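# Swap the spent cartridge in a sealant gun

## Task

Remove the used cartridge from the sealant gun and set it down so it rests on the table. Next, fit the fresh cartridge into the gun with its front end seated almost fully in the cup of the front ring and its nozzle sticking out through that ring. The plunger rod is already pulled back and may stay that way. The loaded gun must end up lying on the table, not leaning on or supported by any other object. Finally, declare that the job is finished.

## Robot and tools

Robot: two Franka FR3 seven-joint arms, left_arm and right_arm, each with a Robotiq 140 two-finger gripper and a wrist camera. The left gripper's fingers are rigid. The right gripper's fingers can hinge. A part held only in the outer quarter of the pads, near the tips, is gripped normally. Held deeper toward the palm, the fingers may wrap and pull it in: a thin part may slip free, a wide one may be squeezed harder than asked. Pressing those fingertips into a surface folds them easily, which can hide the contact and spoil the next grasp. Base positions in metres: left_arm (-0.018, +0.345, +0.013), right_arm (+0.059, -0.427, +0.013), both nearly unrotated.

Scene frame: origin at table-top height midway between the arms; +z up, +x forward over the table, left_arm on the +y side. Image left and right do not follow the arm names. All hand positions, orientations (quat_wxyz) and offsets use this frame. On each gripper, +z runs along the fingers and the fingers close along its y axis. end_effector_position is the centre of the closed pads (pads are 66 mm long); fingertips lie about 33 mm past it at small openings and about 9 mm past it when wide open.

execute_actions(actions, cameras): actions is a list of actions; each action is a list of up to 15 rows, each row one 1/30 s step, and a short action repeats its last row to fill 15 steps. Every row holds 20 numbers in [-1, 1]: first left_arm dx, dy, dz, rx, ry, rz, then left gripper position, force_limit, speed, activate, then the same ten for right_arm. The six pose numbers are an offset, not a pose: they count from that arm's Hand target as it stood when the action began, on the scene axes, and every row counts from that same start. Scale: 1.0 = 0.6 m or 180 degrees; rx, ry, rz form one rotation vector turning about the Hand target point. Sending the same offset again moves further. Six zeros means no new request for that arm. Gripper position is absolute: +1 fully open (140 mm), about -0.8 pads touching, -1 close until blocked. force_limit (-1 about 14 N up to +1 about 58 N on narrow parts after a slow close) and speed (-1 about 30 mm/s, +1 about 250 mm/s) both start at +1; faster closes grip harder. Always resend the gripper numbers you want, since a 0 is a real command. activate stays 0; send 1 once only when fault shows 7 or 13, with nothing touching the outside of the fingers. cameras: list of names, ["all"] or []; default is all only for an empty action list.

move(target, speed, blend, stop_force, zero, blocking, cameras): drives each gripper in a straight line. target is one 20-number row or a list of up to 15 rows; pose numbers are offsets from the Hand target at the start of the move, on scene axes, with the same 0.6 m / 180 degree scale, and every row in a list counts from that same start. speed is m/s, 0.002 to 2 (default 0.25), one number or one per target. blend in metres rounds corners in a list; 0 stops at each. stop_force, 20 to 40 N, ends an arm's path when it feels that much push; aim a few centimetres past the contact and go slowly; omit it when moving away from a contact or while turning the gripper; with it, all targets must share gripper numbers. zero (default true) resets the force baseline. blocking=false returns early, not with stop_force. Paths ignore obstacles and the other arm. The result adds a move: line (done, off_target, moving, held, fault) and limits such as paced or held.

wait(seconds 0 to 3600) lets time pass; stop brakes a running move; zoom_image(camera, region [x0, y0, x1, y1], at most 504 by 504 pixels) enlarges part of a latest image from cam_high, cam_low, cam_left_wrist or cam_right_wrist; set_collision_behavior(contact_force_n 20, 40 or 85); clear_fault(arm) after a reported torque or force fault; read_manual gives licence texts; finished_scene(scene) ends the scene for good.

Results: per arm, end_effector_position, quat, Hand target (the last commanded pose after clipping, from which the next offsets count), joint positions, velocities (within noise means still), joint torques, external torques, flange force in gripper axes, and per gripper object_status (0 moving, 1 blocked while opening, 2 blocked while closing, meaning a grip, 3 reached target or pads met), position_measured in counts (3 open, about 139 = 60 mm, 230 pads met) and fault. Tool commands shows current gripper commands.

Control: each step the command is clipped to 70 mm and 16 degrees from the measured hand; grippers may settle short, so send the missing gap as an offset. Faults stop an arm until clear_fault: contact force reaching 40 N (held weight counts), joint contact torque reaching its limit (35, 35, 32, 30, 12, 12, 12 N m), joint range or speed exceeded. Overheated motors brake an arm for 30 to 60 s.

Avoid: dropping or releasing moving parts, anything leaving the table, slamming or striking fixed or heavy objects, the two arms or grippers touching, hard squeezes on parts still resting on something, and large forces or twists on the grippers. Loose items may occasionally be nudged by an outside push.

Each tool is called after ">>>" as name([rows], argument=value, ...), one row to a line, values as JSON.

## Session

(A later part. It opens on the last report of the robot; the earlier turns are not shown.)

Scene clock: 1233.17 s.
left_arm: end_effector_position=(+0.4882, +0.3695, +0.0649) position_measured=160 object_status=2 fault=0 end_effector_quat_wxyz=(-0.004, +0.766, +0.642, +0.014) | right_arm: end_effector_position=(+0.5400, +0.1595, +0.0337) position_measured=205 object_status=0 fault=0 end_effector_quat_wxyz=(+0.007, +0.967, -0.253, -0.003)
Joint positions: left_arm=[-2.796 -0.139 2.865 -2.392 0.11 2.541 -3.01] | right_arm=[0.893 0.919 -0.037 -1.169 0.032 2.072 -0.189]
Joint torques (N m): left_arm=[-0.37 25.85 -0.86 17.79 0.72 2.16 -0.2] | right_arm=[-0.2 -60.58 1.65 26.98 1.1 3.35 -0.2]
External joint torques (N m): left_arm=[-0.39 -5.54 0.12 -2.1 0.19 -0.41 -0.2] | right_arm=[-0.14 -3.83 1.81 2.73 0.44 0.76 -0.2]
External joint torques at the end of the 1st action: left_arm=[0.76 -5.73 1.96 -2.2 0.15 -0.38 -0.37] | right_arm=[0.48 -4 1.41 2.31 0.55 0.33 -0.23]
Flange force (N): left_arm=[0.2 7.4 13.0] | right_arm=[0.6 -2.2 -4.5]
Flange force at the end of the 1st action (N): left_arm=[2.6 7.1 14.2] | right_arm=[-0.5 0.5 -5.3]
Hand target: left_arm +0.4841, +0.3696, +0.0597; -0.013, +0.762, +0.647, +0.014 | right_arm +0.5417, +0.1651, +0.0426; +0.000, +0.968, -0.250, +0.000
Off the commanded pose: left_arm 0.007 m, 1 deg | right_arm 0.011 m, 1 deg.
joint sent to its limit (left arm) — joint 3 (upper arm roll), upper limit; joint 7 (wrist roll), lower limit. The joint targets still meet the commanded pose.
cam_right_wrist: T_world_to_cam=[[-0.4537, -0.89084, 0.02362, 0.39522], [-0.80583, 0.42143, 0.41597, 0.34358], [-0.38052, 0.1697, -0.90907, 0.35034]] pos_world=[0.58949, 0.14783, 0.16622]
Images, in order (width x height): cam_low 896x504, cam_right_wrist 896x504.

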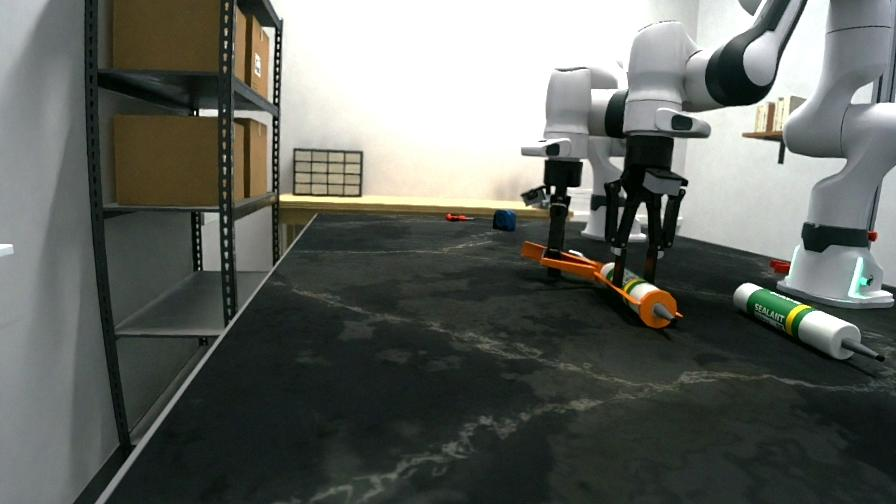

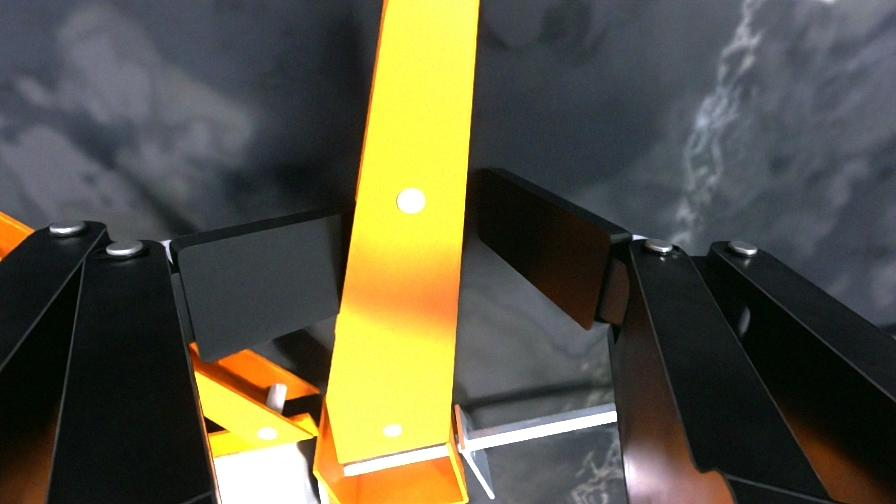

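>>> move(target=[0,0,0,0,0,0,-1,-0.1,-1,0,0,0,0,0,0,0,-0.2,-1,-1,0], speed=0.02, cameras=["cam_right_wrist","cam_low","cam_high"])

>>> zoom_image(camera="cam_low", region=[500, 220, 720, 340])

Scene clock: 1239.60 s.
left_arm: end_effector_position=(+0.4867, +0.3682, +0.0623) position_measured=160 object_status=2 fault=0 end_effector_quat_wxyz=(-0.005, +0.768, +0.640, +0.012) | right_arm: end_effector_position=(+0.5440, +0.1664, +0.0450) position_measured=154 object_status=0 fault=0 end_effector_quat_wxyz=(-0.003, +0.968, -0.253, +0.001)
Joint positions: left_arm=[-2.796 -0.144 2.864 -2.392 0.11 2.541 -3.007] | right_arm=[0.892 0.908 -0.035 -1.164 0.032 2.079 -0.189]
Joint torques (N m): left_arm=[-0.05 28.45 -0.14 18.49 0.56 2.44 -0.36] | right_arm=[-1.15 -54.66 0.87 24.14 0.71 2.32 -0.16]
External joint torques (N m): left_arm=[0.05 -3.24 0.99 -1.42 0.03 -0.13 -0.37] | right_arm=[-1.03 1.89 1.02 -0.18 0.05 -0.3 -0.16]
Flange force (N): left_arm=[0.5 3.7 8.4] | right_arm=[2.8 -8.1 2.3]
Hand target: left_arm +0.4841, +0.3696, +0.0597; -0.013, +0.762, +0.647, +0.014 | right_arm +0.5417, +0.1651, +0.0426; +0.000, +0.968, -0.250, +0.000
Off the commanded pose: left_arm 0.004 m, 1 deg | right_arm 0.004 m, 1 deg.
joint sent to its limit (left arm) — joint 3 (upper arm roll), upper limit; joint 7 (wrist roll), lower limit. The joint targets still meet the commanded pose.
move: done
cam_right_wrist: T_world_to_cam=[[-0.45301, -0.8915, 0.00061, 0.40369], [-0.81186, 0.41282, 0.41287, 0.34404], [-0.36833, 0.18654, -0.91079, 0.35151]] pos_world=[0.59166, 0.15229, 0.17787]
Images, in order (width x height): cam_high 896x504, cam_low 896x504, cam_right_wrist 896x504.

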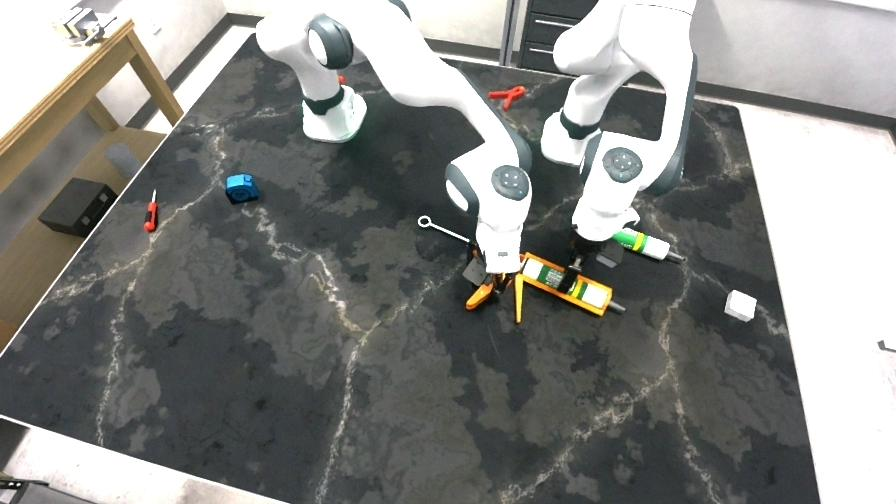

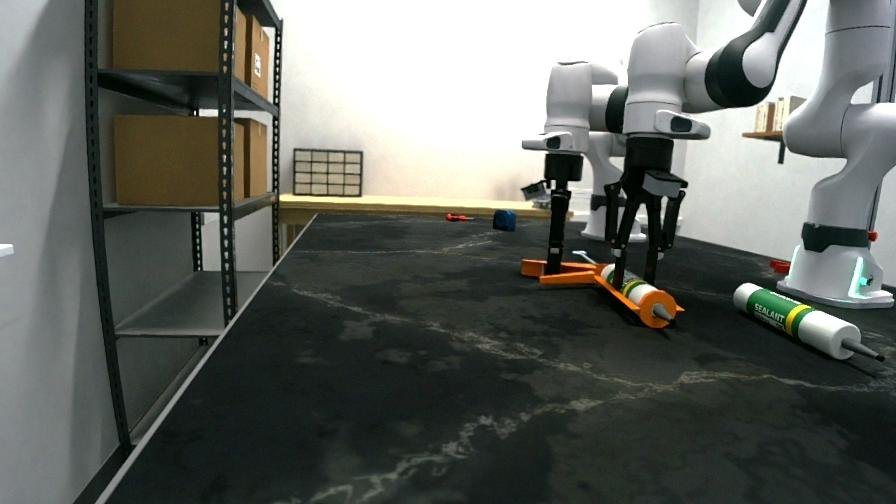

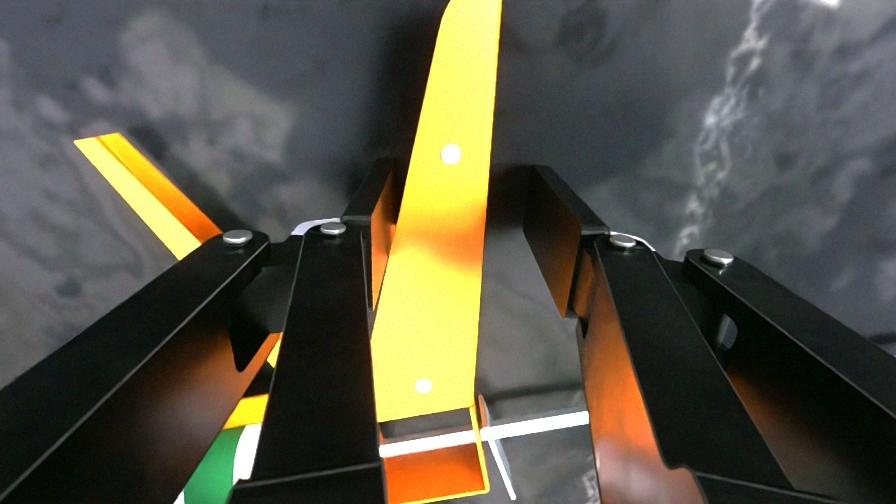

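Scaled by 2.291 from the camera's image (finer frame: 1280x720).

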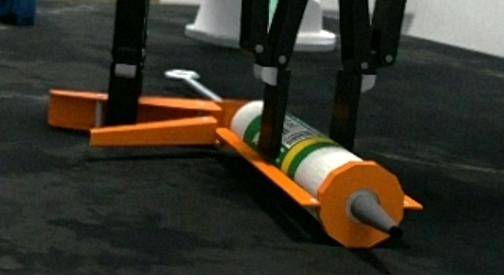

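>>> move(target=[0,0,0.004,0,0,0,-1,-0.1,-1,0,0.002,0.004,0.25,0,0,0,-0.1,-1,-1,0], speed=0.05)

>>> move([
  [0,0,0,0,0,0,0,-0.1,-1,0,0,0,0,0,0,0,-0.1,-1,-1,0],
  [0,0,0,0,0,0,0.05,-0.1,-1,0,0,0,0,0,0,0,-0.1,-1,-1,0],
], speed=0.02, cameras=["all"])

>>> zoom_image(camera="cam_high", region=[460, 240, 640, 340])

>>> zoom_image(camera="cam_low", region=[500, 220, 720, 340])

Scene clock: 1248.47 s.
left_arm: end_effector_position=(+0.4858, +0.3684, +0.0625) position_measured=160 object_status=2 fault=0 end_effector_quat_wxyz=(-0.006, +0.768, +0.641, +0.011) | right_arm: end_effector_position=(+0.5430, +0.1688, +0.1932) position_measured=141 object_status=3 fault=0 end_effector_quat_wxyz=(-0.003, +0.968, -0.250, -0.001)
Joint positions: left_arm=[-2.796 -0.143 2.864 -2.392 0.11 2.538 -3.007] | right_arm=[0.893 0.81 -0.038 -0.953 0.032 1.767 -0.189]
Joint velocities: left_arm=[within noise] | right_arm=[0.001 0 0 0.002 0 -0.003 -0.001]
Joint torques (N m): left_arm=[-0.13 31.1 -0.2 19.22 0.28 2.14 -0.36] | right_arm=[-0.97 -53.96 0.14 25.61 0.63 2.44 -0.01]
External joint torques (N m): left_arm=[-0.02 -0.41 0.93 -0.64 -0.26 -0.41 -0.36] | right_arm=[-1.02 1.55 0.15 0.76 -0.12 -0.17 -0.01]
Flange force (N): left_arm=[-0.2 -0.5 0.5] | right_arm=[0.0 0.0 0.0]
Hand target: left_arm +0.4841, +0.3696, +0.0621; -0.013, +0.762, +0.647, +0.014 | right_arm +0.5429, +0.1675, +0.1926; +0.000, +0.968, -0.250, +0.000
Off the commanded pose: left_arm 0.002 m, 1 deg | right_arm 0.001 m, 0 deg.
joint sent to its limit (left arm) — joint 3 (upper arm roll), upper limit; joint 7 (wrist roll), lower limit. The joint targets still meet the commanded pose.
move: done

Scene clock: 1249.90 s.
left_arm: end_effector_position=(+0.4853, +0.3688, +0.0623) position_measured=123 object_status=3 fault=0 end_effector_quat_wxyz=(-0.007, +0.767, +0.642, +0.011) | right_arm: end_effector_position=(+0.5430, +0.1686, +0.1932) position_measured=141 object_status=3 fault=0 end_effector_quat_wxyz=(-0.002, +0.968, -0.250, -0.001)
Joint positions: left_arm=[-2.796 -0.143 2.865 -2.392 0.11 2.536 -3.009] | right_arm=[0.893 0.81 -0.039 -0.953 0.032 1.766 -0.189]
Joint torques (N m): left_arm=[-0.57 31.09 -0.73 19.31 0.28 2.34 -0.26] | right_arm=[-0.86 -53.9 0.13 25.59 0.66 2.38 0.01]
External joint torques (N m): left_arm=[-0.61 -0.37 0.25 -0.52 -0.25 -0.21 -0.26] | right_arm=[-0.7 1.78 0.26 0.65 -0.08 -0.24 0.01]
Flange force (N): left_arm=[-1.2 -0.3 0.6] | right_arm=[0.0 0.0 0.0]
Hand target: left_arm +0.4841, +0.3696, +0.0621; -0.013, +0.762, +0.647, +0.014 | right_arm +0.5429, +0.1675, +0.1926; +0.000, +0.968, -0.250, +0.000
Off the commanded pose: left_arm 0.001 m, 1 deg | right_arm 0.001 m, 0 deg.
joint sent to its limit (left arm) — joint 3 (upper arm roll), upper limit; joint 7 (wrist roll), lower limit. The joint targets still meet the commanded pose.
move: done
cam_left_wrist: T_world_to_cam=[[0.99155, -0.12885, 0.01476, -0.43119], [-0.12868, -0.96313, 0.23628, 0.4232], [-0.01623, -0.23618, -0.97157, 0.30217]] pos_world=[0.4869, 0.4234, 0.19995]
cam_right_wrist: T_world_to_cam=[[-0.44914, -0.89345, 0.00361, 0.40273], [-0.81166, 0.40971, 0.41634, 0.28086], [-0.37346, 0.18407, -0.9092, 0.48872]] pos_world=[0.59136, 0.15479, 0.32596]

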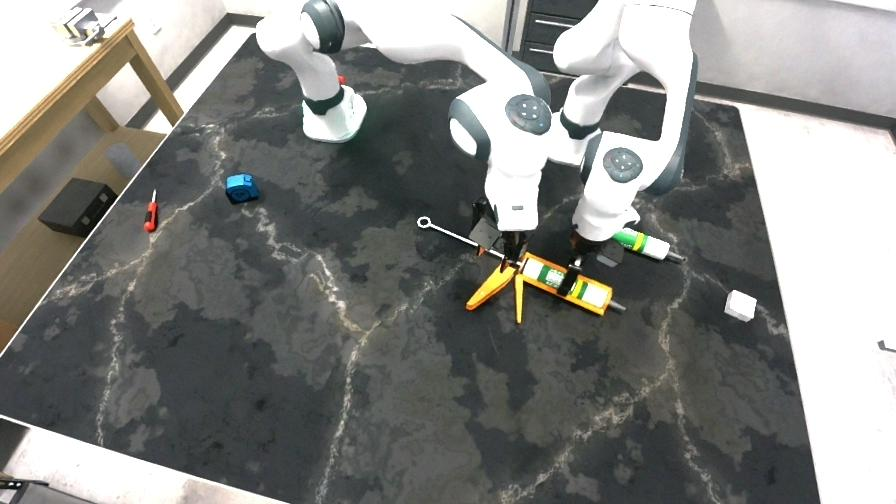

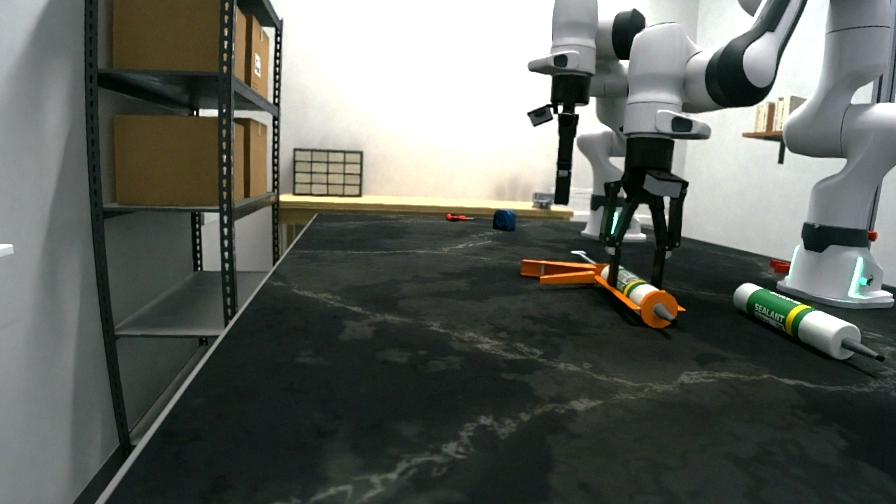

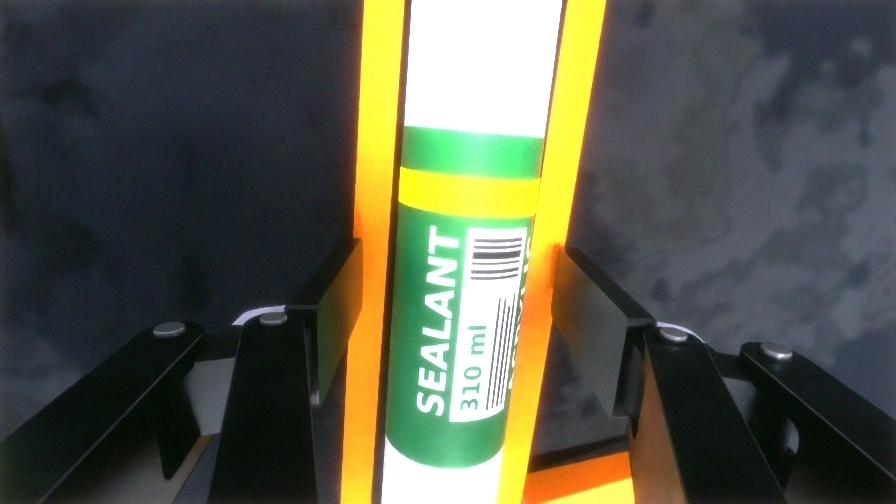

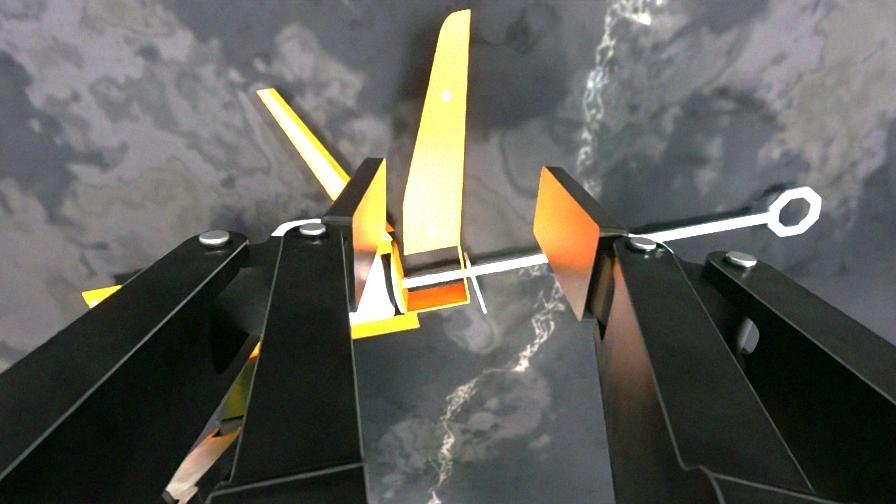

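Scaled by 2.800 from the camera's image (finer frame: 1280x720).

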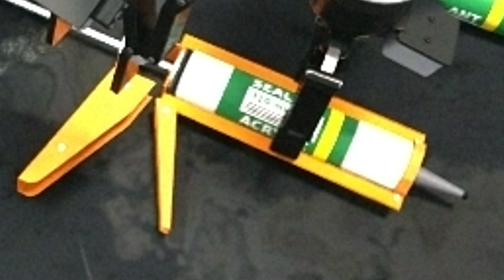

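Scaled by 2.291 from the camera's image (finer frame: 1280x720).

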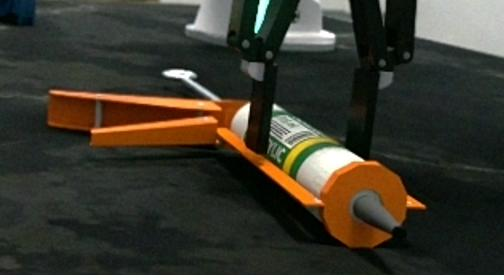

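>>> move(target=[0,0,0.2,0,0,0,0.05,-0.1,-1,0,-0.3,-0.3,0.1,0,0,0,-0.1,-1,-1,0], speed=0.1)

>>> move(target=[-0.25,0.1,0.15,0,0,0,0.05,-0.1,-1,0,0,0,0,0,0,0,-0.1,-1,-1,0], speed=0.15, cameras=["cam_high","cam_low","cam_left_wrist"])

>>> zoom_image(camera="cam_high", region=[500, 240, 580, 300])

>>> zoom_image(camera="cam_high", region=[560, 255, 640, 315])

>>> zoom_image(camera="cam_low", region=[580, 240, 720, 340])

Scene clock: 1259.53 s.
left_arm: end_effector_position=(+0.4844, +0.3712, +0.1815) position_measured=123 object_status=3 fault=0 end_effector_quat_wxyz=(-0.013, +0.760, +0.649, +0.015) | right_arm: end_effector_position=(+0.3623, -0.0122, +0.2522) position_measured=141 object_status=3 fault=0 end_effector_quat_wxyz=(+0.000, +0.969, -0.248, -0.002)
Joint positions: left_arm=[-2.797 0.081 2.858 -2.302 0.021 2.231 -2.961] | right_arm=[0.959 -0.113 -0.036 -2.148 0 2.033 -0.131]
Joint velocities: left_arm=[0 0.001 -0.001 0 0 -0.004 0.002] | right_arm=[-0.002 0 0 0 0.001 0 0.005]
Joint torques (N m): left_arm=[-0.97 26.84 0.44 23.54 0.33 2.35 0.16] | right_arm=[-1.17 -28.44 1.34 24.39 0.19 2.72 0.17]
External joint torques (N m): left_arm=[-0.88 -0.47 -0.06 0.25 -0.45 -0.21 0.16] | right_arm=[-1.14 -0.01 1.34 -0.1 -0.48 0.13 0.17]
Flange force (N): left_arm=[-0.3 1.8 -0.5] | right_arm=[-0.7 0.4 0.5]
Hand target: left_arm +0.4841, +0.3696, +0.1821; -0.013, +0.762, +0.647, +0.014 | right_arm +0.3629, -0.0125, +0.2526; +0.000, +0.968, -0.250, +0.000
Off the commanded pose: left_arm 0.002 m, 0 deg | right_arm 0.001 m, 0 deg.
move: done

Scene clock: 1262.07 s.
left_arm: end_effector_position=(+0.3353, +0.4298, +0.2725) position_measured=123 object_status=3 fault=0 end_effector_quat_wxyz=(-0.014, +0.761, +0.648, +0.016) | right_arm: end_effector_position=(+0.3623, -0.0122, +0.2522) position_measured=141 object_status=3 fault=0 end_effector_quat_wxyz=(+0.000, +0.969, -0.249, -0.002)
Joint positions: left_arm=[-2.591 0.65 2.866 -2.56 -0.138 1.943 -2.631] | right_arm=[0.959 -0.113 -0.036 -2.148 0 2.033 -0.129]
Joint velocities: left_arm=[0 0 0 0.001 -0.001 0 0.005] | right_arm=[within noise]
Joint torques (N m): left_arm=[0.01 10.23 4.01 23.86 0.52 2.39 0.09] | right_arm=[-1.21 -28.44 1.35 24.36 0.19 2.71 0.18]
External joint torques (N m): left_arm=[0.01 0.8 0.39 -0.65 -0.42 -0.24 0.09] | right_arm=[-1.15 0.04 1.37 -0.15 -0.49 0.12 0.18]
Flange force (N): left_arm=[-1.7 -4.8 0.2] | right_arm=[-0.8 0.4 0.6]
Hand target: left_arm +0.3341, +0.4296, +0.2721; -0.013, +0.762, +0.647, +0.014 | right_arm +0.3629, -0.0125, +0.2526; +0.000, +0.968, -0.250, +0.000
Off the commanded pose: left_arm 0.001 m, 0 deg | right_arm 0.001 m, 0 deg.
joint sent to its limit (left arm) — joint 3 (upper arm roll), upper limit. The joint targets still meet the commanded pose.
move: done
cam_left_wrist: T_world_to_cam=[[0.99368, -0.11161, 0.01172, -0.28516], [-0.11144, -0.96913, 0.21995, 0.41417], [-0.01319, -0.21987, -0.97544, 0.51151]] pos_world=[0.33626, 0.48202, 0.41119]

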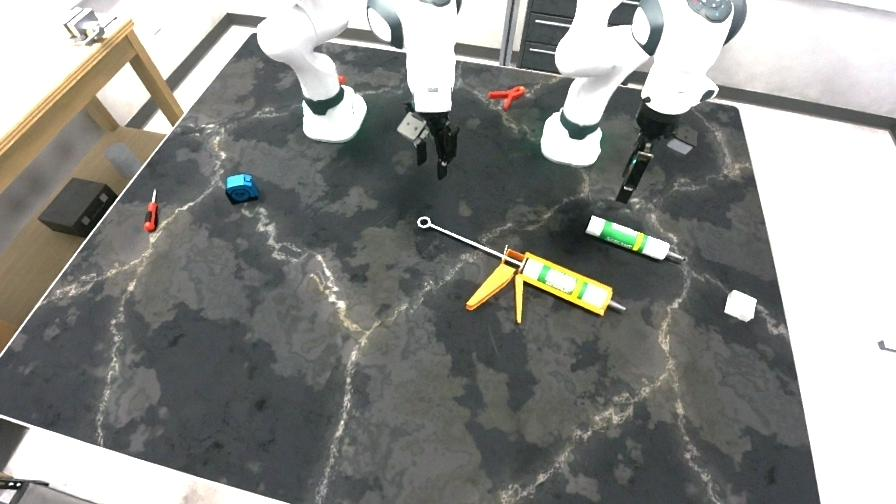

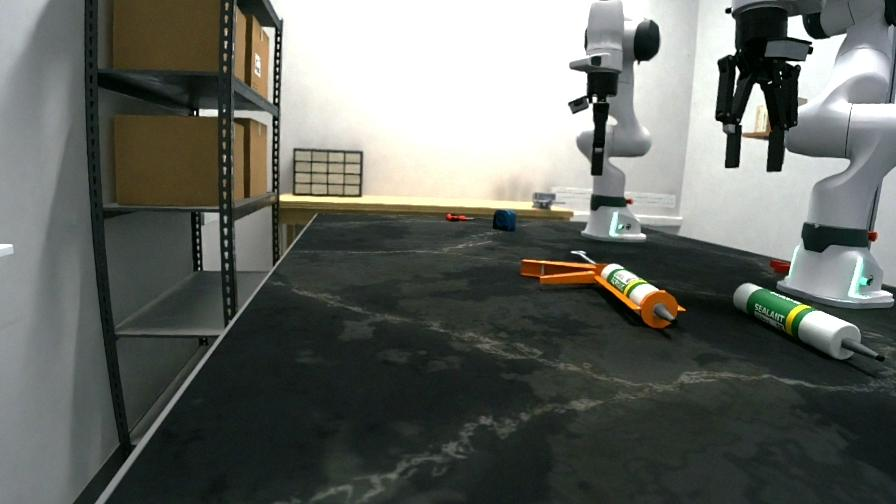

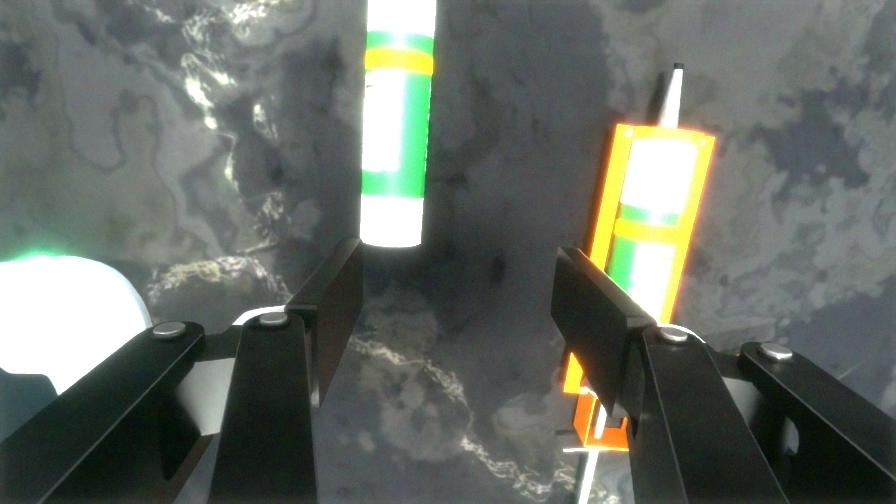

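Scaled by 6.300 from the camera's image (finer frame: 1280x720).

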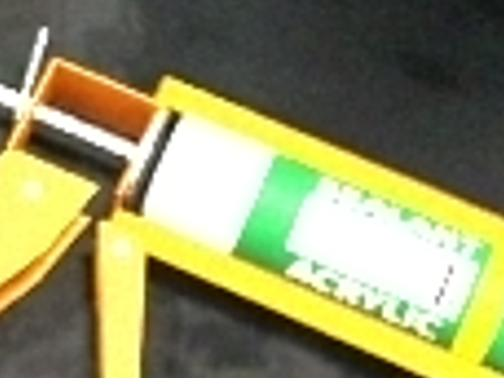

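Scaled by 6.300 from the camera's image (finer frame: 1280x720).

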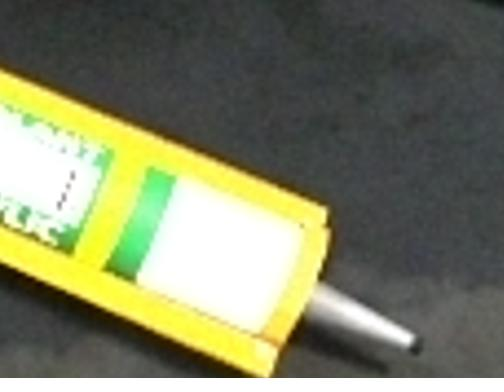

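Scaled by 3.600 from the camera's image (finer frame: 1280x720).

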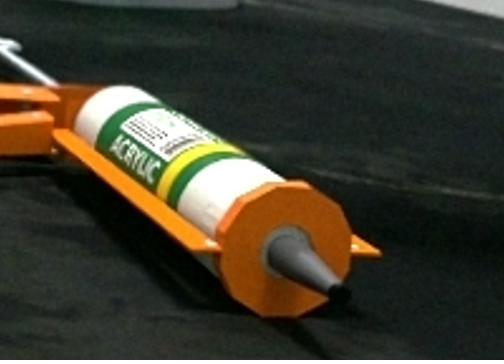

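>>> wait(seconds=1)

>>> finished_scene(scene=1)

Scene clock: 1271.57 s.
left_arm: end_effector_position=(+0.3353, +0.4298, +0.2725) position_measured=123 object_status=3 fault=0 end_effector_quat_wxyz=(-0.014, +0.762, +0.647, +0.016) | right_arm: end_effector_position=(+0.3623, -0.0122, +0.2522) position_measured=141 object_status=3 fault=0 end_effector_quat_wxyz=(+0.000, +0.969, -0.249, -0.002)
Joint positions: left_arm=[-2.591 0.65 2.866 -2.56 -0.138 1.943 -2.629] | right_arm=[0.959 -0.113 -0.036 -2.148 0 2.033 -0.129]
Joint torques (N m): left_arm=[0.03 10.21 4.01 23.86 0.54 2.4 0.14] | right_arm=[-1.21 -28.46 1.26 24.31 0.18 2.72 0.21]
External joint torques (N m): left_arm=[0.1 0.86 0.49 -0.58 -0.4 -0.22 0.14] | right_arm=[-1.13 -0.11 1.31 -0.12 -0.5 0.14 0.21]
Flange force (N): left_arm=[-1.4 -5.0 0.1] | right_arm=[-0.8 0.8 0.5]
Hand target: left_arm +0.3341, +0.4296, +0.2721; -0.013, +0.762, +0.647, +0.014 | right_arm +0.3629, -0.0125, +0.2526; +0.000, +0.968, -0.250, +0.000
Tool commands: left_gripper/position=+0.05 left_gripper/force_limit=-0.1 left_gripper/speed=-1.0 left_gripper/activate=+0.0 right_gripper/position=-0.1 right_gripper/force_limit=-1.0 right_gripper/speed=-1.0 right_gripper/activate=+0.0
Off the commanded pose: left_arm 0.001 m, 0 deg | right_arm 0.001 m, 0 deg.
wait: 1.00 s; at rest from the start

The scene is finished: the task was done.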